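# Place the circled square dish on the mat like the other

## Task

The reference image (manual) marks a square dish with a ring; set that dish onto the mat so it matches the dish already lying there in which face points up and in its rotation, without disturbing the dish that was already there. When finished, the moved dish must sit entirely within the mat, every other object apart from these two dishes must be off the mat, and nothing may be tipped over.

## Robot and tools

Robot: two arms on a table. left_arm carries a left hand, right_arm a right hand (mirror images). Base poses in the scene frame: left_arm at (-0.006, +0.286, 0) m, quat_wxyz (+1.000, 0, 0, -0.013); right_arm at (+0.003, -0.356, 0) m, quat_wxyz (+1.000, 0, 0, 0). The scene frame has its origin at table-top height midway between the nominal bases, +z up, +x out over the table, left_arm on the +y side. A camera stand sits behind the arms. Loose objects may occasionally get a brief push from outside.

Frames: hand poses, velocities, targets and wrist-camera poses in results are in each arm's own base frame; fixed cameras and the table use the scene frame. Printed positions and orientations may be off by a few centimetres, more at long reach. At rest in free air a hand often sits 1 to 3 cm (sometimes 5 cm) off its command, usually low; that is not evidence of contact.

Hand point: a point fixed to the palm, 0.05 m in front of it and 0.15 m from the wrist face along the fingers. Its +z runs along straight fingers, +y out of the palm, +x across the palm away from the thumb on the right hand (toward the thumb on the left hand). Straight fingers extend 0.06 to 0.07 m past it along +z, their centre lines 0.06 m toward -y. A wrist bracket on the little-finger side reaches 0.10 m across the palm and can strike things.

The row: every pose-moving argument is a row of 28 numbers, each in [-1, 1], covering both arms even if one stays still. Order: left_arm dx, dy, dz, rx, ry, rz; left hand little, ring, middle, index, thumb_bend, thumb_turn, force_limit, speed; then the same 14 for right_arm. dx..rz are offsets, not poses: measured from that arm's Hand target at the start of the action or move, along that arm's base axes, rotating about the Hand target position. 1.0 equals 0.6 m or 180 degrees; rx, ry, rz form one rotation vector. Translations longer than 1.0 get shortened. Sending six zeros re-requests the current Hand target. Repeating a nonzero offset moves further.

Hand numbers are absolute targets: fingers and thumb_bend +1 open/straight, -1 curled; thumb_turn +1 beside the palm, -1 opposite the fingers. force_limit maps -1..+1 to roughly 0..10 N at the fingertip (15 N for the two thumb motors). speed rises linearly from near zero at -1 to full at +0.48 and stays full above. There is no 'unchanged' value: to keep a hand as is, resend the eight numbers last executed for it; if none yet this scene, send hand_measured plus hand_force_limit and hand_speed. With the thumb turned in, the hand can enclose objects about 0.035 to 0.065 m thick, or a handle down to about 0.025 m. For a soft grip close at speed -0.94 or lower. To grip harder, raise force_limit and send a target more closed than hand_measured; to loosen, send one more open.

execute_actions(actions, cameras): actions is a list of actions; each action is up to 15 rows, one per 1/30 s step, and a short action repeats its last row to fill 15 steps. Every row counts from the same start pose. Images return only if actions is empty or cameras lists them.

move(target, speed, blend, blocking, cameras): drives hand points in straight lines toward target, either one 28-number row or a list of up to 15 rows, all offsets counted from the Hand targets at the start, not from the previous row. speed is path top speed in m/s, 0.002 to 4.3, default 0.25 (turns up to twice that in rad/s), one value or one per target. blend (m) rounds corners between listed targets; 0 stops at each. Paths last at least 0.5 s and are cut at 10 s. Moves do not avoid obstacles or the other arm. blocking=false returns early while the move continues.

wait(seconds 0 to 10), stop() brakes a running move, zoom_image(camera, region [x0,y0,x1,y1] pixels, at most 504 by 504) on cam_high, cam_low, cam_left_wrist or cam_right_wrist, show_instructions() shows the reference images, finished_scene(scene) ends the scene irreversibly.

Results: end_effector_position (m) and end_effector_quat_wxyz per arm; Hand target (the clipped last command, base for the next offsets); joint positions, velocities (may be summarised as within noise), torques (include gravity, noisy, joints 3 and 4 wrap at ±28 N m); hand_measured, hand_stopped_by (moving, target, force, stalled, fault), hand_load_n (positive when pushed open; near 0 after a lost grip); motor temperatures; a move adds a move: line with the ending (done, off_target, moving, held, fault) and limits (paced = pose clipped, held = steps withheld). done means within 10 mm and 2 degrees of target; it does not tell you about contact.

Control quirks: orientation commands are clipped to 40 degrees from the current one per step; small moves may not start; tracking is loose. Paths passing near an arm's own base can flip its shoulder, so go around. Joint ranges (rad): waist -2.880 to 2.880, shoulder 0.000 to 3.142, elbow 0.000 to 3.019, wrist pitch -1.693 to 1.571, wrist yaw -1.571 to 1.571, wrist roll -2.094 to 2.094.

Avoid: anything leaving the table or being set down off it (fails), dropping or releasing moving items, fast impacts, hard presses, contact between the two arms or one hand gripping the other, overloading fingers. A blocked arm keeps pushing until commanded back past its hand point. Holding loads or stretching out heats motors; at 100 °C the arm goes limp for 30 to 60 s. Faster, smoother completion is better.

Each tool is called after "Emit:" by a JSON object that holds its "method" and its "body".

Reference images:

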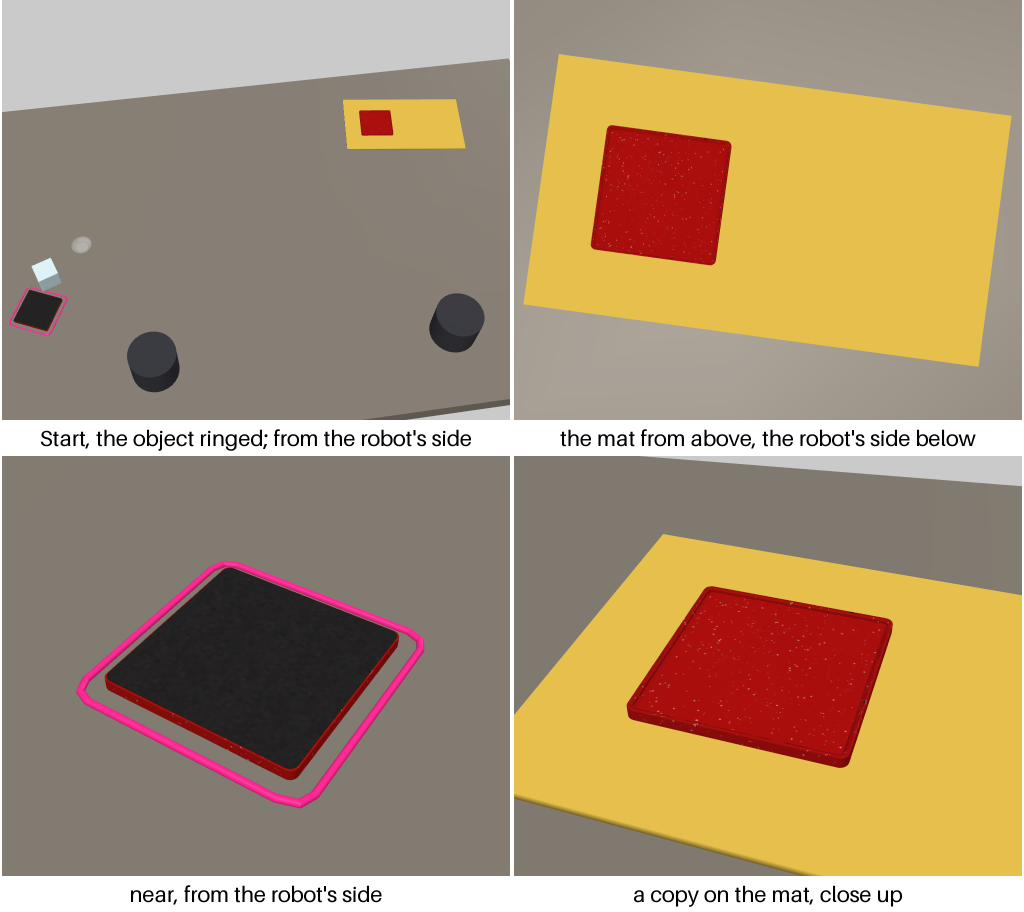

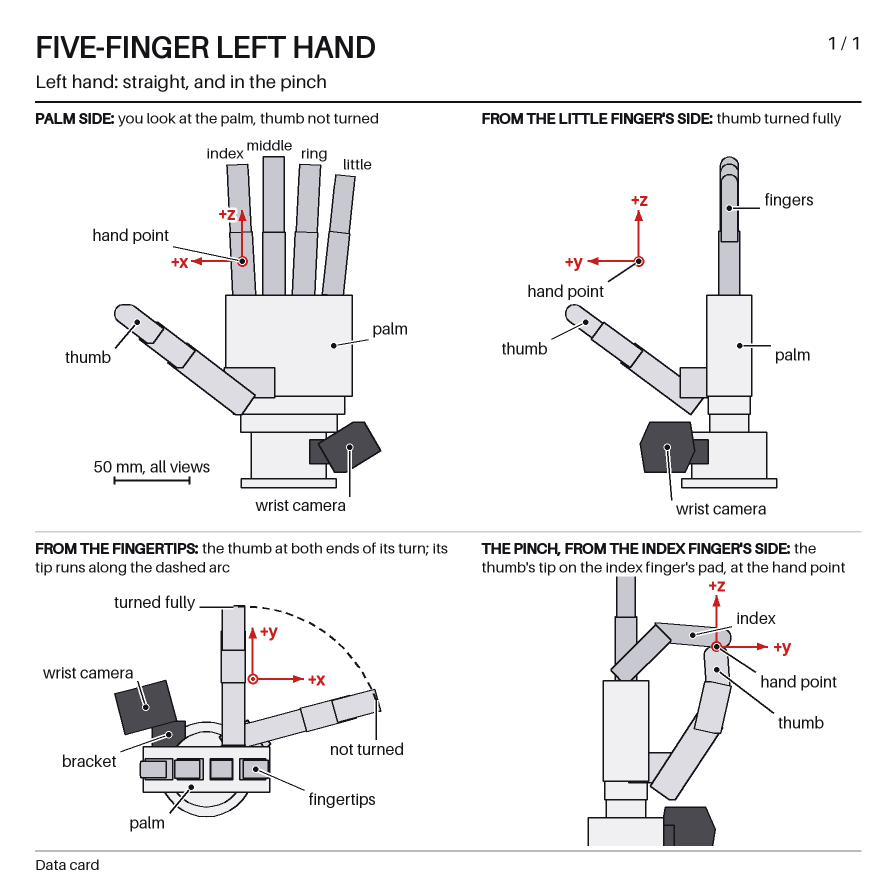

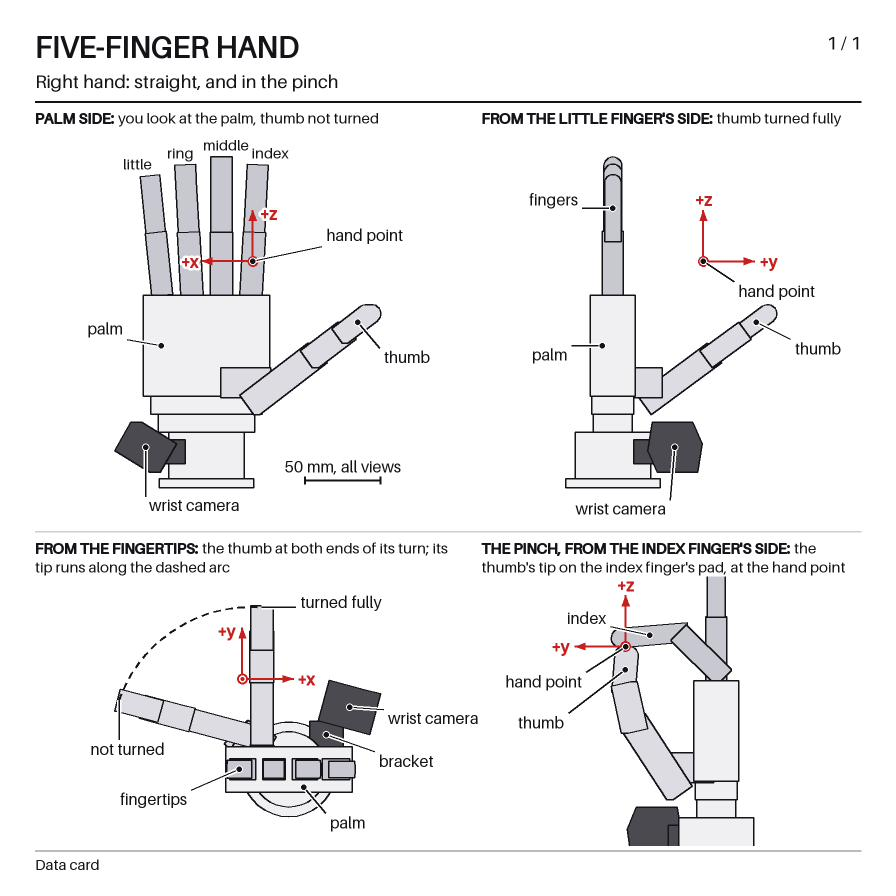

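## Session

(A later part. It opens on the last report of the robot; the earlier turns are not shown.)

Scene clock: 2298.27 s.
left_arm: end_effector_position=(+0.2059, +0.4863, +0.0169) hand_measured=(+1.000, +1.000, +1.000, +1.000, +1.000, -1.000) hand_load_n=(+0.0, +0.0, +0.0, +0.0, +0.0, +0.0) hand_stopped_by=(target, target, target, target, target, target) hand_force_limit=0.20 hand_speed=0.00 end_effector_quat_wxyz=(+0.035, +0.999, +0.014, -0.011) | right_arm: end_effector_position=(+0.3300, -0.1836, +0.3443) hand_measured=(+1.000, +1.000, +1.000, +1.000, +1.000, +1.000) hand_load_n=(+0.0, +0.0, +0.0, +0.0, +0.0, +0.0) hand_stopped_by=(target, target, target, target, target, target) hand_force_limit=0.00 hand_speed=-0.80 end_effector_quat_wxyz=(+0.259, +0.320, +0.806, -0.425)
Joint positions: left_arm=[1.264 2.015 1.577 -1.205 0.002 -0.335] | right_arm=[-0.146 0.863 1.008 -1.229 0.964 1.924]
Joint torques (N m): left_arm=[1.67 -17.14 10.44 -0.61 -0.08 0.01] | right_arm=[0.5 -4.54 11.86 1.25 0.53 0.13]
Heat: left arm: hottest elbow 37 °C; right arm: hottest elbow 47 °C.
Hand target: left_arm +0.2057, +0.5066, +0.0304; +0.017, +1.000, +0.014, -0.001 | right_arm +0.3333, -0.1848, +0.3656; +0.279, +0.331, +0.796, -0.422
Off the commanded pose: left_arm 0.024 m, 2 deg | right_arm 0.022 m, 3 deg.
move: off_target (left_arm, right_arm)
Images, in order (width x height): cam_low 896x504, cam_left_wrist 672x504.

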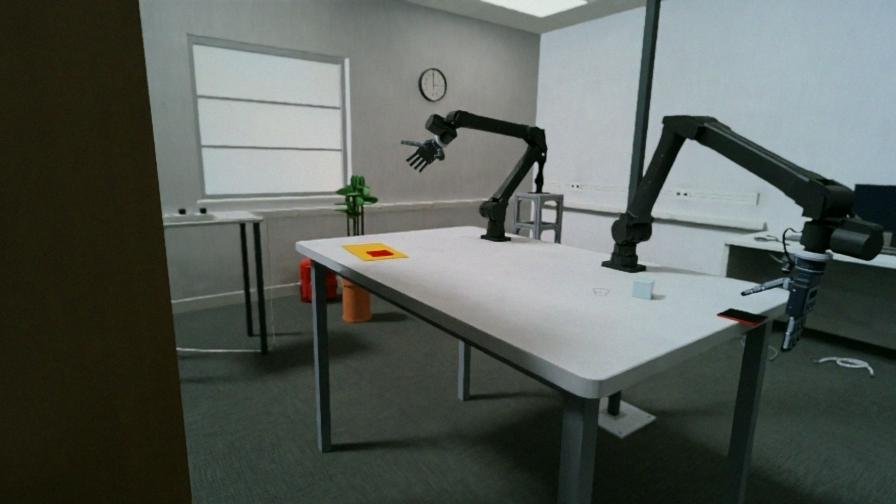

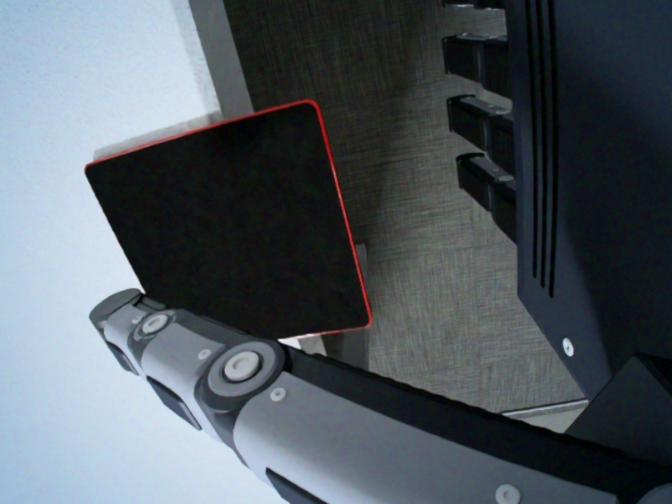

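Emit:
{"method": "execute_actions", "body": {"actions": []}}

Scene clock: 2359.20 s.
left_arm: end_effector_position=(+0.2059, +0.4863, +0.0169) hand_measured=(+1.000, +1.000, +1.000, +1.000, +1.000, -1.000) hand_load_n=(+0.0, +0.0, +0.0, +0.0, +0.0, +0.0) hand_stopped_by=(target, target, target, target, target, target) hand_force_limit=0.20 hand_speed=0.00 end_effector_quat_wxyz=(+0.035, +0.999, +0.014, -0.011) | right_arm: end_effector_position=(+0.3300, -0.1836, +0.3443) hand_measured=(+1.000, +1.000, +1.000, +1.000, +1.000, +1.000) hand_load_n=(+0.0, +0.0, +0.0, +0.0, +0.0, +0.0) hand_stopped_by=(target, target, target, target, target, target) hand_force_limit=0.00 hand_speed=-0.80 end_effector_quat_wxyz=(+0.259, +0.320, +0.806, -0.425)
Joint positions: left_arm=[1.264 2.015 1.577 -1.205 0.002 -0.335] | right_arm=[-0.146 0.863 1.008 -1.229 0.964 1.924]
Joint velocities: within noise
Joint torques (N m): left_arm=[1.61 -17.08 10.44 -0.59 -0.08 0.01] | right_arm=[0.38 -4.54 11.88 1.2 0.53 0.12]
Motor temperatures (°C): left_arm=[23 31 41 22 23 25] | right_arm=[23 24 47 22 26 26]
Heat: left arm: hottest elbow 41 °C; right arm: hottest elbow 47 °C.
Hand target: left_arm +0.2057, +0.5066, +0.0304; +0.017, +1.000, +0.014, -0.001 | right_arm +0.3333, -0.1848, +0.3656; +0.279, +0.331, +0.796, -0.422
Off the commanded pose: left_arm 0.024 m, 2 deg | right_arm 0.022 m, 3 deg.

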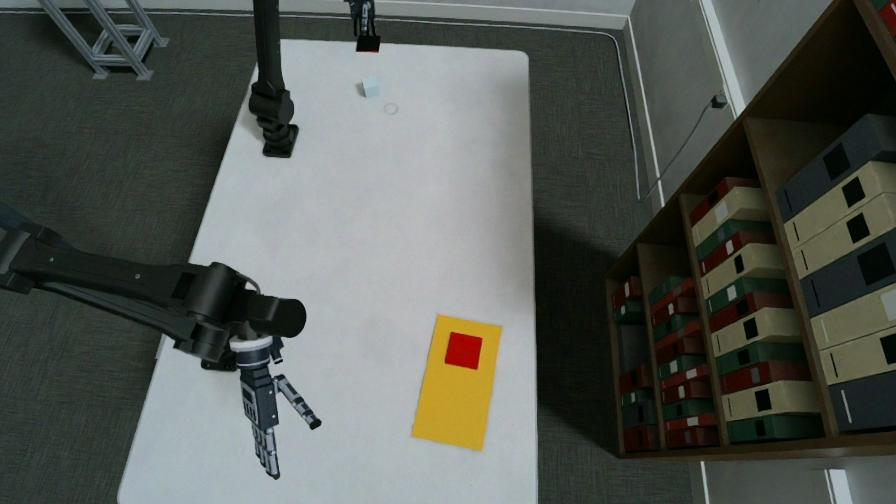

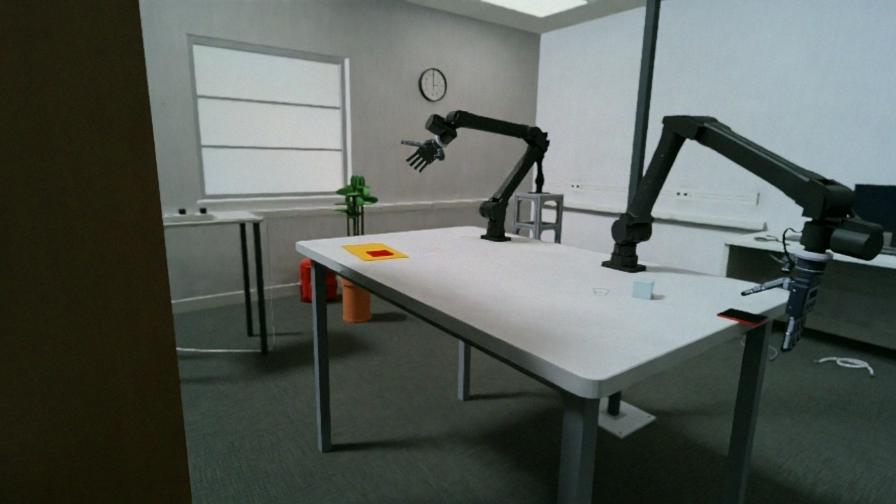

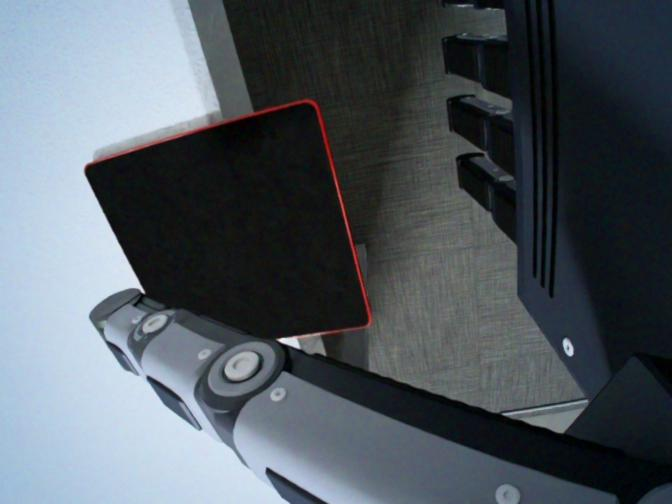

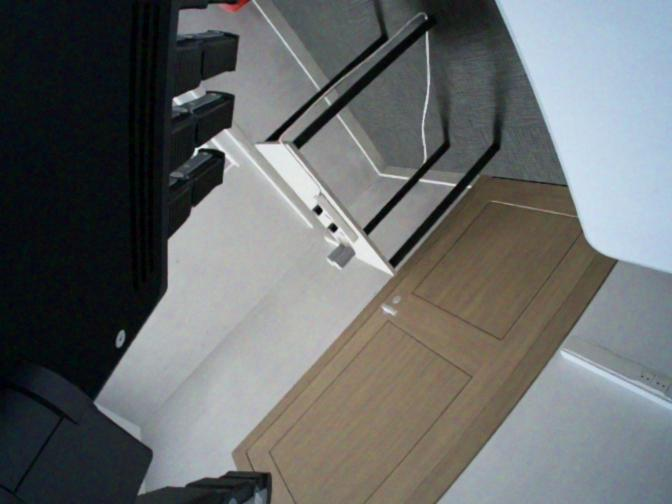

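Emit:
{"method": "move", "body": {"target": [0,0,-0.01,0,0,0,1,1,1,1,1,-1,0.2,0,0,0,0,0,0,0,1,1,1,1,1,1,0,-0.8], "speed": 0.02, "cameras": ["cam_left_wrist"]}}

Scene clock: 2695.43 s.
left_arm: end_effector_position=(+0.2057, +0.4855, +0.0130) hand_measured=(+1.000, +1.000, +1.000, +1.000, +1.000, -1.000) hand_load_n=(+0.0, +0.0, +0.0, +0.0, +0.0, +0.0) hand_stopped_by=(target, target, target, target, target, target) hand_force_limit=0.20 hand_speed=0.00 end_effector_quat_wxyz=(+0.038, +0.999, +0.014, -0.012) | right_arm: end_effector_position=(+0.3300, -0.1836, +0.3443) hand_measured=(+1.000, +1.000, +1.000, +1.000, +1.000, +1.000) hand_load_n=(+0.0, +0.0, +0.0, -0.5, +0.0, +0.0) hand_stopped_by=(target, target, target, target, target, target) hand_force_limit=0.00 hand_speed=-0.80 end_effector_quat_wxyz=(+0.259, +0.320, +0.806, -0.425)
Joint positions: left_arm=[1.264 2.023 1.577 -1.205 0.002 -0.335] | right_arm=[-0.146 0.863 1.008 -1.229 0.964 1.924]
Joint torques (N m): left_arm=[1.55 -17.2 9.91 -0.05 -0.08 0.01] | right_arm=[0.44 -4.48 11.85 1.24 0.53 0.13]
Heat: left arm: hottest elbow 42 °C; right arm: hottest elbow 48 °C.
Hand target: left_arm +0.2057, +0.5066, +0.0244; +0.017, +1.000, +0.014, -0.001 | right_arm +0.3333, -0.1848, +0.3656; +0.279, +0.331, +0.796, -0.422
Off the commanded pose: left_arm 0.024 m, 3 deg | right_arm 0.022 m, 3 deg.
move: off_target (left_arm, right_arm)
Images, in order (width x height): cam_left_wrist 672x504.

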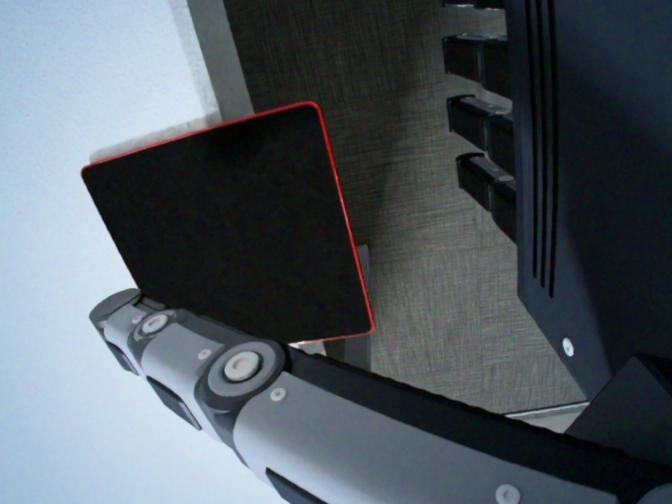

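Emit:
{"method": "move", "body": {"target": [0,0,0,0,0,0,1,1,0.05,0.05,1,-1,-0.6,-0.85,0,0,0,0,0,0,1,1,1,1,1,1,0,-0.8], "cameras": ["cam_left_wrist"]}}

Scene clock: 2706.30 s.
left_arm: end_effector_position=(+0.2057, +0.4855, +0.0130) hand_measured=(+1.000, +1.000, +0.050, +0.050, +1.000, -1.000) hand_load_n=(+0.0, +0.0, +0.0, +0.0, -0.5, +0.0) hand_stopped_by=(target, target, target, target, target, target) hand_force_limit=-0.60 hand_speed=-0.85 end_effector_quat_wxyz=(+0.038, +0.999, +0.014, -0.012) | right_arm: end_effector_position=(+0.3300, -0.1836, +0.3443) hand_measured=(+1.000, +1.000, +1.000, +1.000, +1.000, +1.000) hand_load_n=(+0.0, -0.5, +0.0, +0.0, +0.0, +0.0) hand_stopped_by=(target, target, target, target, target, target) hand_force_limit=0.00 hand_speed=-0.80 end_effector_quat_wxyz=(+0.259, +0.320, +0.806, -0.425)
Joint positions: left_arm=[1.264 2.023 1.577 -1.205 0.002 -0.335] | right_arm=[-0.146 0.863 1.008 -1.229 0.964 1.924]
Joint torques (N m): left_arm=[1.61 -17.2 9.91 -0.05 -0.08 0.01] | right_arm=[0.44 -4.42 11.86 1.18 0.53 0.13]
Heat: left arm: hottest elbow 42 °C; right arm: hottest elbow 48 °C.
Hand target: left_arm +0.2057, +0.5066, +0.0244; +0.017, +1.000, +0.014, -0.001 | right_arm +0.3333, -0.1848, +0.3656; +0.279, +0.331, +0.796, -0.422
Off the commanded pose: left_arm 0.024 m, 3 deg | right_arm 0.022 m, 3 deg.
move: off_target (left_arm, right_arm)
Images, in order (width x height): cam_left_wrist 672x504.

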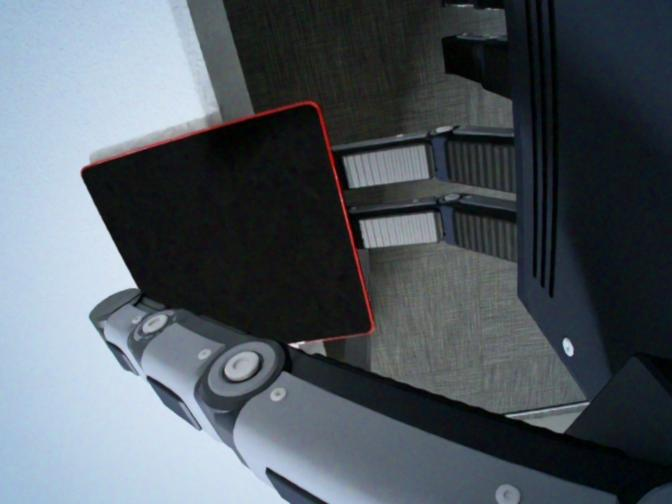

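Emit:
{"method": "move", "body": {"target": [[0,0,0,0,0,0,1,1,-0.1,-0.1,1,-1,-0.7,-0.9,0,0,0,0,0,0,1,1,1,1,1,1,0,-0.8],[0,0,0,0,0,0,1,1,-0.1,-0.1,0.15,-1,-0.9,-0.85,0,0,0,0,0,0,1,1,1,1,1,1,0,-0.8]], "cameras": ["cam_left_wrist"]}}

Scene clock: 2724.57 s.
left_arm: end_effector_position=(+0.2057, +0.4866, +0.0102) hand_measured=(+1.000, +1.000, -0.100, -0.100, +0.150, -1.000) hand_load_n=(+0.0, +0.0, +1.0, +0.0, +0.0, +0.0) hand_stopped_by=(target, target, target, target, target, target) hand_force_limit=-0.90 hand_speed=-0.85 end_effector_quat_wxyz=(+0.037, +0.999, +0.010, -0.011) | right_arm: end_effector_position=(+0.3300, -0.1836, +0.3443) hand_measured=(+1.000, +1.000, +1.000, +1.000, +1.000, +1.000) hand_load_n=(+0.0, +0.0, +0.0, +0.0, +0.0, -0.5) hand_stopped_by=(target, target, target, target, target, target) hand_force_limit=0.00 hand_speed=-0.80 end_effector_quat_wxyz=(+0.259, +0.320, +0.806, -0.425)
Joint positions: left_arm=[1.264 2.028 1.577 -1.197 0.002 -0.327] | right_arm=[-0.146 0.863 1.008 -1.229 0.964 1.924]
Joint torques (N m): left_arm=[1.61 -17.67 9.88 -0.05 -0.08 0.01] | right_arm=[0.38 -4.48 11.88 1.22 0.53 0.13]
Heat: left arm: hottest elbow 42 °C; right arm: hottest elbow 48 °C.
Hand target: left_arm +0.2057, +0.5066, +0.0244; +0.017, +1.000, +0.014, -0.001 | right_arm +0.3333, -0.1848, +0.3656; +0.279, +0.331, +0.796, -0.422
Off the commanded pose: left_arm 0.024 m, 3 deg | right_arm 0.022 m, 3 deg.
move: off_target (left_arm, right_arm); target 2's new numbers were sent with left_arm's hand 0.024 m and 3 deg from that target
Images, in order (width x height): cam_left_wrist 672x504.

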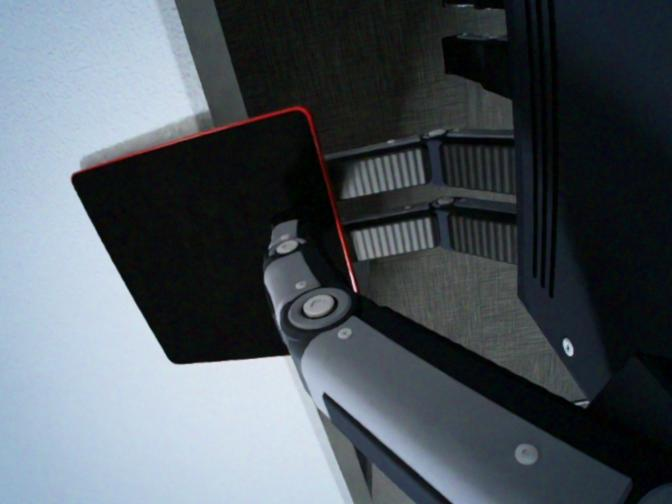

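Emit:
{"method": "move", "body": {"target": [[0,0,0,0,0,0,1,1,-0.1,-0.1,0.0,-1,-0.85,-0.9,0,0,0,0,0,0,1,1,1,1,1,1,0,-0.8],[0,0,0,0,0,0,1,1,-0.25,-0.25,0.0,-1,-0.7,-0.92,0,0,0,0,0,0,1,1,1,1,1,1,0,-0.8]], "cameras": ["cam_left_wrist"]}}

Scene clock: 2746.37 s.
left_arm: end_effector_position=(+0.2057, +0.4866, +0.0102) hand_measured=(+1.000, +1.000, -0.128, -0.136, +0.000, -1.000) hand_load_n=(+0.0, +0.0, +3.0, +1.5, +0.5, +0.0) hand_stopped_by=(target, target, force, force, target, target) hand_force_limit=-0.70 hand_speed=-0.92 end_effector_quat_wxyz=(+0.037, +0.999, +0.010, -0.011) | right_arm: end_effector_position=(+0.3300, -0.1836, +0.3443) hand_measured=(+1.000, +1.000, +1.000, +1.000, +1.000, +1.000) hand_load_n=(+0.0, +0.0, +0.0, +0.0, +0.0, +0.0) hand_stopped_by=(target, target, target, target, target, target) hand_force_limit=0.00 hand_speed=-0.80 end_effector_quat_wxyz=(+0.259, +0.320, +0.806, -0.425)
Joint positions: left_arm=[1.264 2.028 1.577 -1.197 0.002 -0.327] | right_arm=[-0.146 0.863 1.008 -1.229 0.964 1.924]
Joint torques (N m): left_arm=[1.61 -17.67 9.88 -0.05 -0.08 0.01] | right_arm=[0.38 -4.42 11.89 1.24 0.53 0.13]
Heat: left arm: hottest elbow 42 °C; right arm: hottest elbow 48 °C.
Hand target: left_arm +0.2057, +0.5066, +0.0244; +0.017, +1.000, +0.014, -0.001 | right_arm +0.3333, -0.1848, +0.3656; +0.279, +0.331, +0.796, -0.422
Off the commanded pose: left_arm 0.024 m, 3 deg | right_arm 0.022 m, 3 deg.
move: off_target (left_arm, right_arm); target 2's new numbers were sent with left_arm's hand 0.024 m and 3 deg from that target
Images, in order (width x height): cam_left_wrist 672x504.

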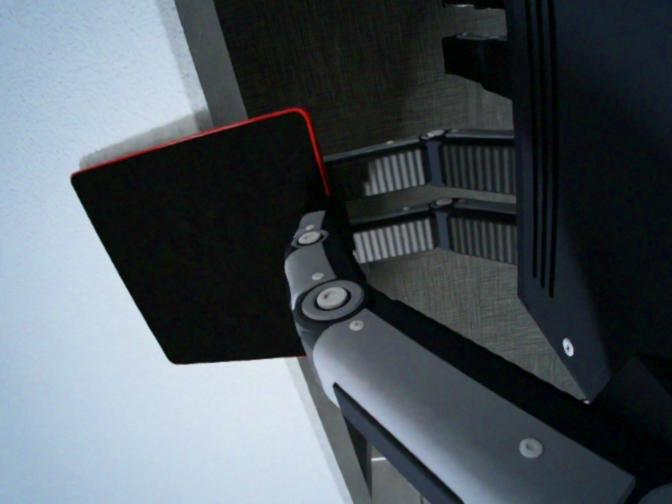

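Emit:
{"method": "move", "body": {"target": [[0,0,0,0,0,0,1,1,-0.25,-0.25,-0.15,-1,-0.55,-0.93,0,0,0,0,0,0,1,1,1,1,1,1,0,-0.8],[0,0,0,0,0,0,1,1,-0.35,-0.35,-0.15,-1,-0.2,-0.93,0,0,0,0,0,0,1,1,1,1,1,1,0,-0.8]], "cameras": ["cam_left_wrist"]}}

Scene clock: 2754.50 s.
left_arm: end_effector_position=(+0.2057, +0.4866, +0.0102) hand_measured=(+1.000, +1.000, -0.134, -0.146, -0.006, -1.000) hand_load_n=(+0.0, +0.0, +3.5, +5.5, +4.0, +0.0) hand_stopped_by=(target, target, force, force, force, target) hand_force_limit=-0.20 hand_speed=-0.93 end_effector_quat_wxyz=(+0.037, +0.999, +0.010, -0.011) | right_arm: end_effector_position=(+0.3300, -0.1836, +0.3443) hand_measured=(+1.000, +1.000, +1.000, +1.000, +1.000, +1.000) hand_load_n=(+0.0, +0.0, +0.0, +0.0, +0.0, +0.0) hand_stopped_by=(target, target, target, target, target, target) hand_force_limit=0.00 hand_speed=-0.80 end_effector_quat_wxyz=(+0.259, +0.320, +0.806, -0.425)
Joint positions: left_arm=[1.264 2.028 1.577 -1.197 0.002 -0.327] | right_arm=[-0.146 0.863 1.008 -1.229 0.964 1.924]
Joint torques (N m): left_arm=[1.61 -17.61 9.88 -0.05 -0.08 0.01] | right_arm=[0.44 -4.54 11.88 1.17 0.53 0.13]
Heat: left arm: hottest elbow 42 °C; right arm: hottest elbow 48 °C.
Hand target: left_arm +0.2057, +0.5066, +0.0244; +0.017, +1.000, +0.014, -0.001 | right_arm +0.3333, -0.1848, +0.3656; +0.279, +0.331, +0.796, -0.422
Off the commanded pose: left_arm 0.024 m, 3 deg | right_arm 0.022 m, 3 deg.
move: off_target (left_arm, right_arm); target 2's new numbers were sent with left_arm's hand 0.024 m and 3 deg from that target
Images, in order (width x height): cam_left_wrist 672x504.

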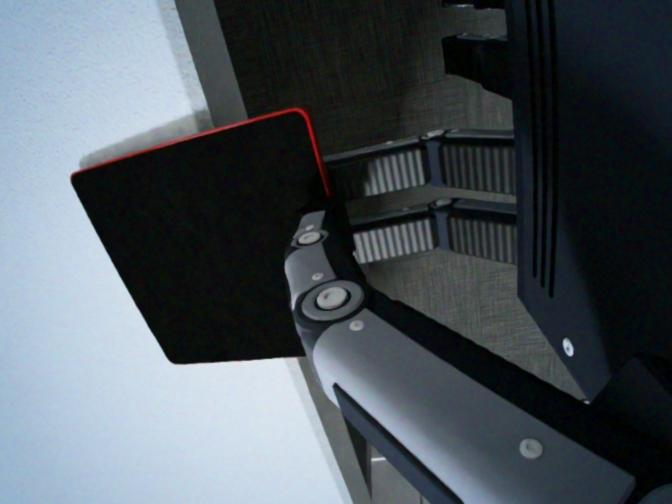

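Emit:
{"method": "move", "body": {"target": [[0,0,0,0,0,0,1,1,-0.35,-0.35,-0.3,-1,0.1,-0.94,0,0,0,0,0,0,1,1,1,1,1,1,0,-0.8],[0,0,0,0,0,0,1,1,-0.45,-0.45,-0.3,-1,0.3,-0.94,0,0,0,0,0,0,1,1,1,1,1,1,0,-0.8]]}}

Emit:
{"method": "move", "body": {"target": [0,0,0.07,0,0,0,1,1,-0.45,-0.45,-0.3,-1,0.3,-0.94,0,0,0,0,0,0,1,1,1,1,1,1,0,-0.8], "speed": 0.05, "cameras": ["cam_left_wrist", "cam_low"]}}

Scene clock: 2767.73 s.
left_arm: end_effector_position=(+0.2058, +0.4870, +0.0101) hand_measured=(+1.000, +1.000, -0.142, -0.150, -0.018, -1.000) hand_load_n=(+0.0, +0.0, +8.0, +6.5, +8.5, +0.5) hand_stopped_by=(target, target, force, force, force, target) hand_force_limit=0.30 hand_speed=-0.94 end_effector_quat_wxyz=(+0.036, +0.999, +0.010, -0.011) | right_arm: end_effector_position=(+0.3300, -0.1836, +0.3443) hand_measured=(+1.000, +1.000, +1.000, +1.000, +1.000, +1.000) hand_load_n=(+0.0, +0.0, +0.0, +0.0, +0.0, +0.0) hand_stopped_by=(target, target, target, target, target, target) hand_force_limit=0.00 hand_speed=-0.80 end_effector_quat_wxyz=(+0.259, +0.320, +0.806, -0.425)
Joint positions: left_arm=[1.264 2.028 1.577 -1.195 0.002 -0.327] | right_arm=[-0.146 0.863 1.008 -1.229 0.964 1.924]
Joint torques (N m): left_arm=[1.67 -17.61 9.88 -0.05 -0.08 0] | right_arm=[0.38 -4.42 11.85 1.22 0.53 0.13]
Heat: left arm: hottest elbow 42 °C; right arm: hottest elbow 48 °C.
Hand target: left_arm +0.2057, +0.5066, +0.0244; +0.017, +1.000, +0.014, -0.001 | right_arm +0.3333, -0.1848, +0.3656; +0.279, +0.331, +0.796, -0.422
Off the commanded pose: left_arm 0.024 m, 3 deg | right_arm 0.022 m, 3 deg.
move: off_target (left_arm, right_arm); target 2's new numbers were sent with left_arm's hand 0.024 m and 3 deg from that target

Scene clock: 2769.37 s.
left_arm: end_effector_position=(+0.2057, +0.4855, +0.0319) hand_measured=(+1.000, +1.000, -0.142, -0.150, -0.018, -1.000) hand_load_n=(+0.0, +0.0, +7.5, +6.5, +10.5, +0.5) hand_stopped_by=(target, target, force, force, force, target) hand_force_limit=0.30 hand_speed=-0.94 end_effector_quat_wxyz=(+0.048, +0.999, +0.014, -0.015) | right_arm: end_effector_position=(+0.3300, -0.1836, +0.3443) hand_measured=(+1.000, +1.000, +1.000, +1.000, +1.000, +1.000) hand_load_n=(+0.0, +0.0, +0.0, +0.0, +0.0, +0.0) hand_stopped_by=(target, target, target, target, target, target) hand_force_limit=0.00 hand_speed=-0.80 end_effector_quat_wxyz=(+0.259, +0.320, +0.806, -0.425)
Joint positions: left_arm=[1.264 2.017 1.617 -1.271 0.002 -0.335] | right_arm=[-0.146 0.863 1.008 -1.229 0.964 1.924]
Joint torques (N m): left_arm=[1.61 -20.31 10.86 -0.85 -0.09 0.01] | right_arm=[0.5 -4.48 11.86 1.2 0.53 0.13]
Heat: left arm: hottest elbow 42 °C; right arm: hottest elbow 48 °C.
Hand target: left_arm +0.2057, +0.5066, +0.0664; +0.017, +1.000, +0.014, -0.001 | right_arm +0.3333, -0.1848, +0.3656; +0.279, +0.331, +0.796, -0.422
Off the commanded pose: left_arm 0.040 m, 4 deg | right_arm 0.022 m, 3 deg.
move: off_target (left_arm, right_arm)
Images, in order (width x height): cam_low 896x504, cam_left_wrist 672x504.

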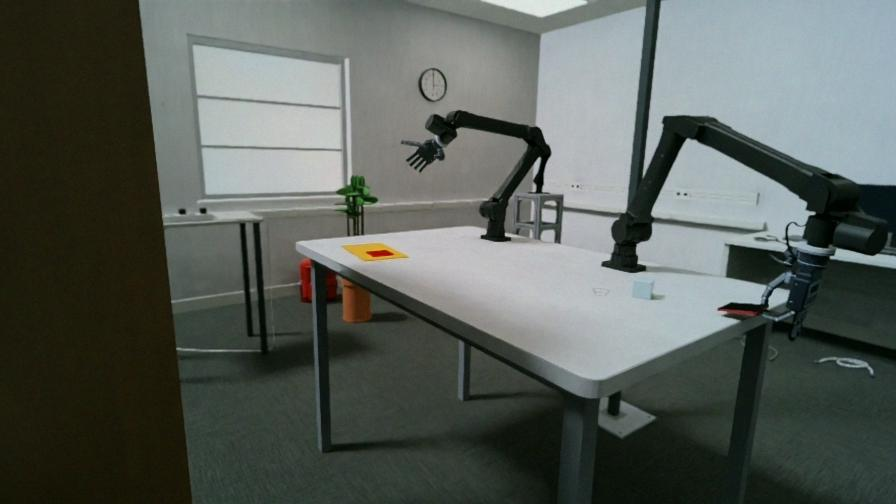

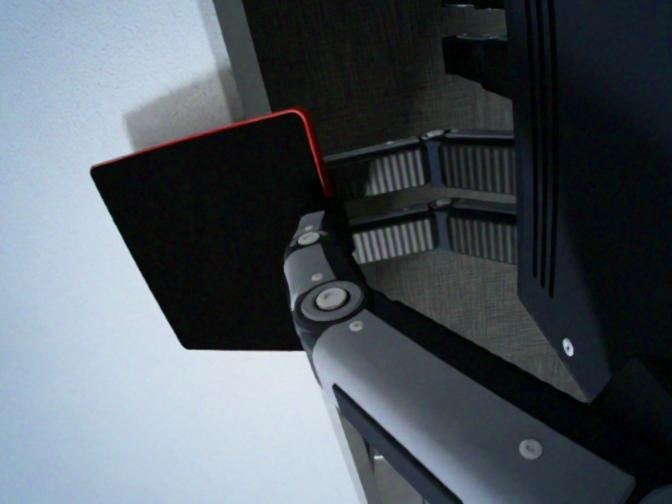

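Emit:
{"method": "move", "body": {"target": [[0,0,0.22,0,0,0,1,1,-0.45,-0.45,-0.3,-1,0.3,-0.94,0,0,0,0,0,0,1,1,1,1,1,1,0,-0.8],[0.324,-0.761,0.25,0,0,-0.333,1,1,-0.45,-0.45,-0.3,-1,0.3,-0.94,0,0,0,0,0,0,1,1,1,1,1,1,0,-0.8]], "speed": 0.15, "blend": [0.05, 0], "cameras": ["cam_left_wrist", "cam_low", "cam_high"]}}

Scene clock: 2819.27 s.
left_arm: end_effector_position=(+0.3860, +0.0468, +0.1947) hand_measured=(+1.000, +1.000, -0.142, -0.150, -0.018, -1.000) hand_load_n=(+0.0, +0.0, +8.0, +6.5, +11.0, +0.5) hand_stopped_by=(target, target, force, force, force, target) hand_force_limit=0.30 hand_speed=-0.94 end_effector_quat_wxyz=(+0.028, +0.870, -0.491, -0.028) | right_arm: end_effector_position=(+0.3300, -0.1836, +0.3443) hand_measured=(+1.000, +1.000, +1.000, +1.000, +1.000, +1.000) hand_load_n=(+0.0, +0.0, +0.0, +0.0, +0.0, +0.0) hand_stopped_by=(target, target, target, target, target, target) hand_force_limit=0.00 hand_speed=-0.80 end_effector_quat_wxyz=(+0.259, +0.320, +0.806, -0.425)
Joint positions: left_arm=[0.244 1.538 1.399 -1.511 0.002 -0.298] | right_arm=[-0.146 0.863 1.008 -1.229 0.964 1.924]
Joint torques (N m): left_arm=[0.91 -11.87 11.67 -0.65 -0.08 -0.17] | right_arm=[0.44 -4.48 11.9 1.21 0.54 0.12]
Heat: left arm: hottest elbow 43 °C; right arm: hottest elbow 48 °C.
Hand target: left_arm +0.4001, +0.0500, +0.2164; +0.014, +0.873, -0.488, -0.009 | right_arm +0.3333, -0.1848, +0.3656; +0.279, +0.331, +0.796, -0.422
Off the commanded pose: left_arm 0.026 m, 3 deg | right_arm 0.022 m, 3 deg.
move: off_target (left_arm, right_arm)
Images, in order (width x height): cam_high 896x504, cam_low 896x504, cam_left_wrist 672x504.

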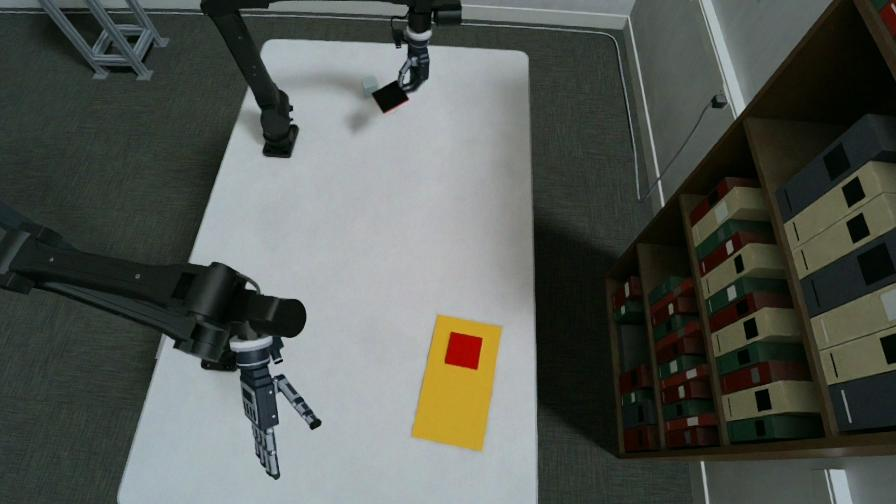

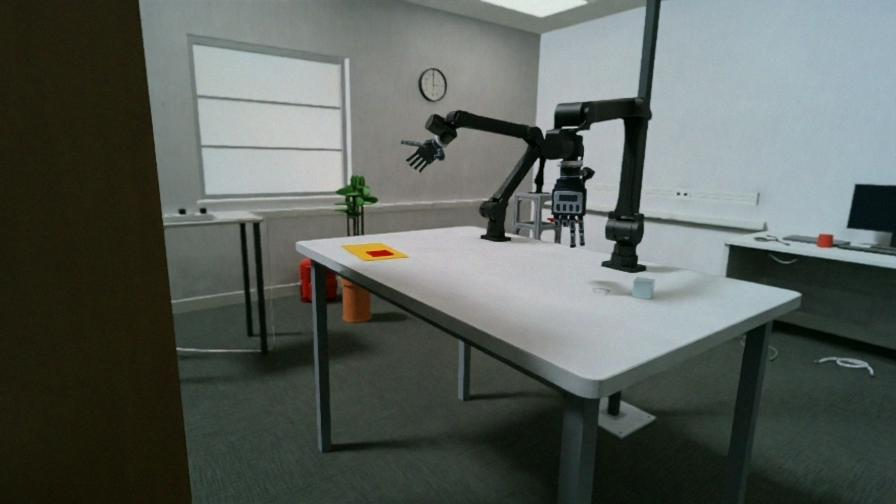

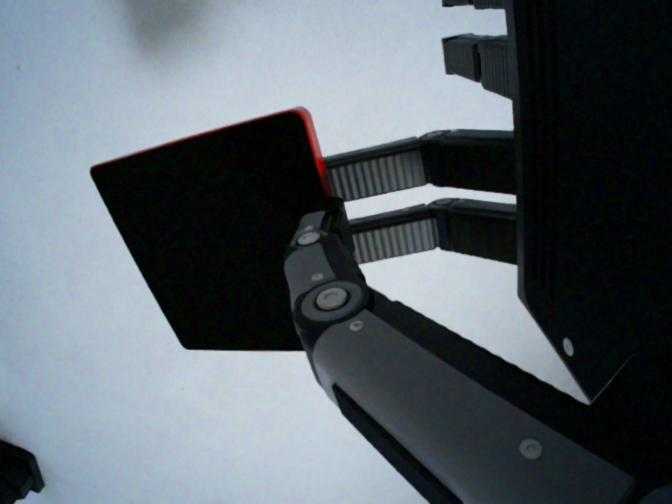

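Emit:
{"method": "move", "body": {"target": [[0,-0.2,0.04,-0.0938,-0.1828,-0.1175,1,1,-0.45,-0.45,-0.3,-1,0.3,-0.94,0,0,0,0,0,0,1,1,1,1,1,1,0,-0.8],[-0.025,-0.4,0.09,-0.2018,-0.3646,-0.291,1,1,-0.45,-0.45,-0.3,-1,0.3,-0.94,0,0,0,0,0,0,1,1,1,1,1,1,0,-0.8],[-0.0933,-0.603,0.14,-0.2831,-0.5213,-0.4978,1,1,-0.45,-0.45,-0.3,-1,0.3,-0.94,0,0,0,0,0,0,1,1,1,1,1,1,0,-0.8]], "speed": 0.18, "blend": [0.03, 0.03, 0], "cameras": ["cam_left_wrist", "cam_low", "cam_high"]}}

Scene clock: 2950.40 s.
left_arm: end_effector_position=(+0.3436, -0.3062, +0.2842) hand_measured=(+1.000, +1.000, -0.142, -0.150, -0.018, -1.000) hand_load_n=(+0.0, +0.0, +7.5, +6.5, +6.0, +0.0) hand_stopped_by=(target, target, force, force, force, target) hand_force_limit=0.30 hand_speed=-0.94 end_effector_quat_wxyz=(+0.002, -0.030, +0.714, -0.699) | right_arm: end_effector_position=(+0.3300, -0.1836, +0.3443) hand_measured=(+1.000, +1.000, +1.000, +1.000, +1.000, +1.000) hand_load_n=(+0.0, +0.0, +0.0, +0.0, +0.0, +0.0) hand_stopped_by=(target, target, target, target, target, target) hand_force_limit=0.00 hand_speed=-0.80 end_effector_quat_wxyz=(+0.259, +0.320, +0.806, -0.425)
Joint positions: left_arm=[-0.294 1.241 0.813 0.363 1.232 0.022] | right_arm=[-0.146 0.863 1.008 -1.229 0.964 1.924]
Joint torques (N m): left_arm=[0.38 -8 9.33 2.41 0.02 -0.17] | right_arm=[0.44 -4.48 11.89 1.21 0.53 0.13]
Heat: left arm: hottest elbow 42 °C; right arm: hottest elbow 48 °C.
Hand target: left_arm +0.3441, -0.3118, +0.3004; +0.009, -0.010, +0.708, -0.706 | right_arm +0.3333, -0.1848, +0.3656; +0.279, +0.331, +0.796, -0.422
Off the commanded pose: left_arm 0.017 m, 3 deg | right_arm 0.022 m, 3 deg.
move: off_target (left_arm, right_arm)
Images, in order (width x height): cam_high 896x504, cam_low 896x504, cam_left_wrist 672x504.

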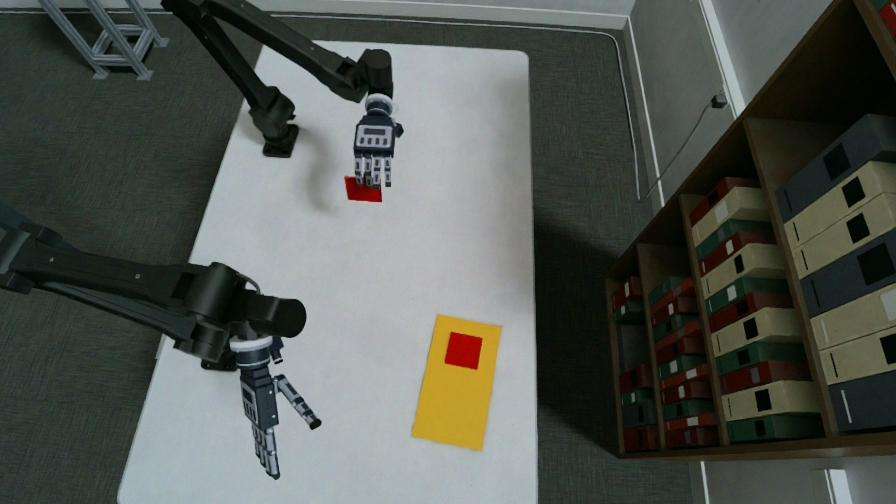

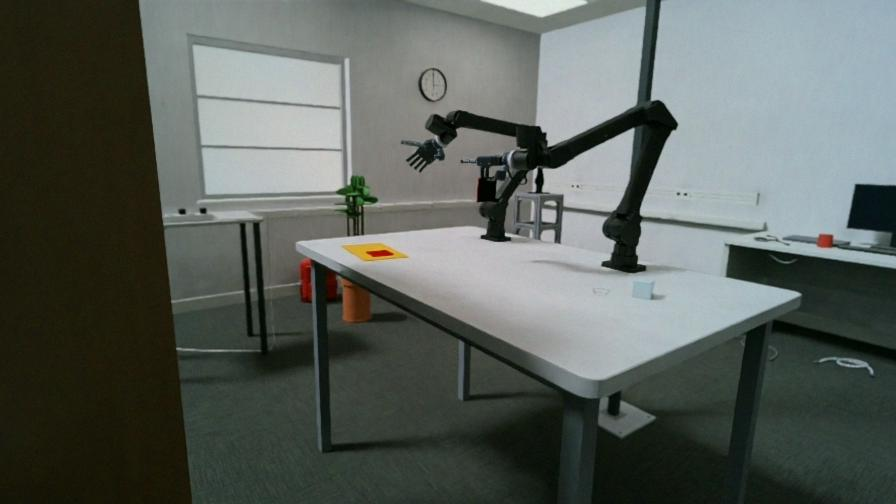

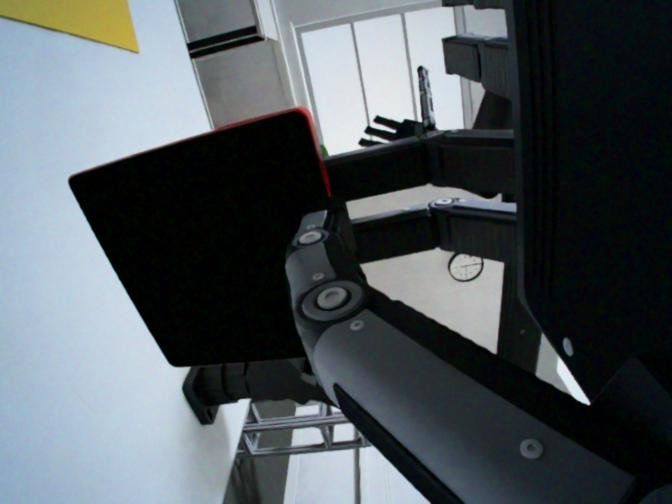

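Emit:
{"method": "move", "body": {"target": [[0,0,0,0,0,0,1,1,-0.45,-0.45,-0.3,-1,0.3,-0.94,0.2345,0.2913,-0.1177,0.1718,-0.0933,0.2207,1,1,1,1,1,-1,0.2,0],[0,0,0,0,0,0,1,1,-0.45,-0.45,-0.3,-1,0.3,-0.94,0.2212,0.5813,-0.0943,0.2582,-0.175,0.5028,1,1,1,1,1,-1,0.2,0],[0,0,0,0,0,0,1,1,-0.45,-0.45,-0.3,-1,0.3,-0.94,0.0562,0.668,-0.1593,0.247,-0.2069,0.7817,1,1,1,1,1,-1,0.2,0]], "speed": 0.25, "blend": [0.04, 0.04, 0], "cameras": ["cam_left_wrist", "cam_low", "cam_high", "cam_right_wrist"]}}

Scene clock: 3080.87 s.
left_arm: end_effector_position=(+0.3436, -0.3062, +0.2842) hand_measured=(+1.000, +1.000, -0.142, -0.150, -0.018, -1.000) hand_load_n=(+0.0, +0.0, +7.5, +6.5, +6.5, +0.0) hand_stopped_by=(target, target, force, force, force, target) hand_force_limit=0.30 hand_speed=-0.94 end_effector_quat_wxyz=(+0.002, -0.030, +0.714, -0.699) | right_arm: end_effector_position=(+0.3634, +0.2109, +0.2636) hand_measured=(+1.000, +1.000, +1.000, +1.000, +1.000, -1.000) hand_load_n=(+0.0, +0.0, +0.0, +0.0, +0.0, +0.0) hand_stopped_by=(target, target, target, target, target, target) hand_force_limit=0.20 hand_speed=0.00 end_effector_quat_wxyz=(+0.540, -0.449, +0.552, +0.449)
Joint positions: left_arm=[-0.294 1.241 0.813 0.363 1.232 0.022] | right_arm=[0.023 1.456 0.65 0.749 -1.353 1.526]
Joint torques (N m): left_arm=[0.38 -7.94 9.33 2.44 0.01 -0.17] | right_arm=[1.2 -8.76 8.69 2.07 -0.17 0.31]
Heat: left arm: hottest elbow 42 °C; right arm: hottest elbow 48 °C.
Hand target: left_arm +0.3441, -0.3118, +0.3004; +0.009, -0.010, +0.708, -0.706 | right_arm +0.3670, +0.2160, +0.2700; +0.541, -0.456, +0.542, +0.454
Off the commanded pose: left_arm 0.017 m, 3 deg | right_arm 0.009 m, 2 deg.
move: off_target (left_arm)

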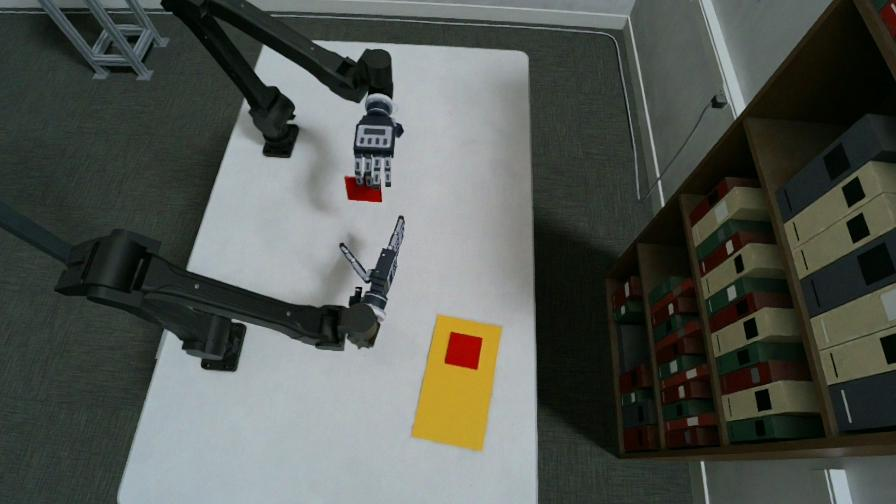

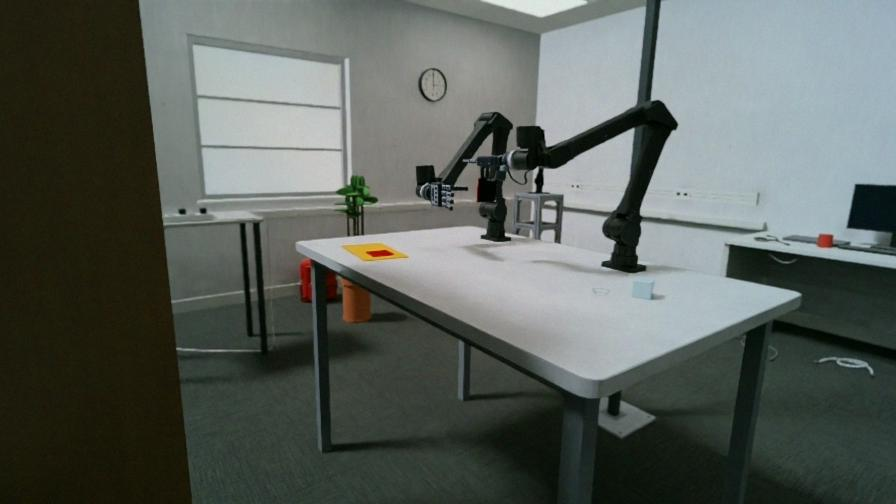

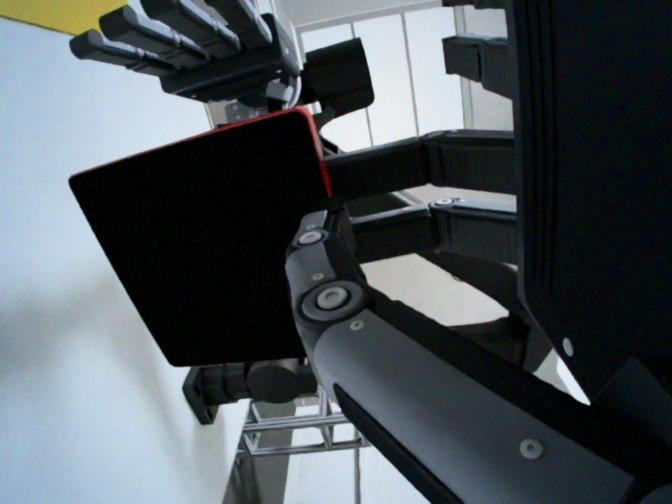

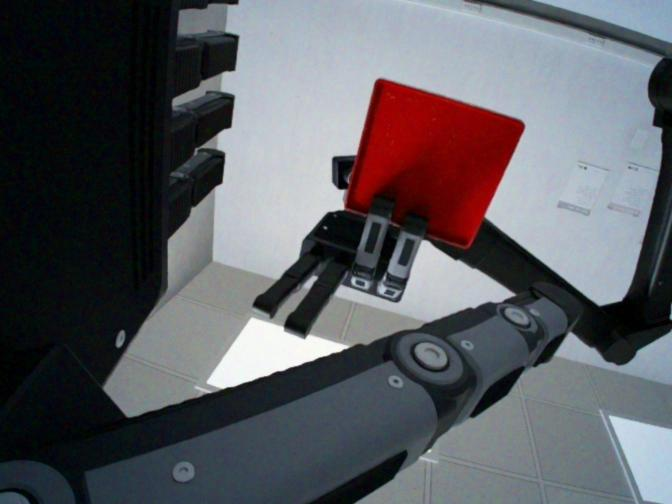

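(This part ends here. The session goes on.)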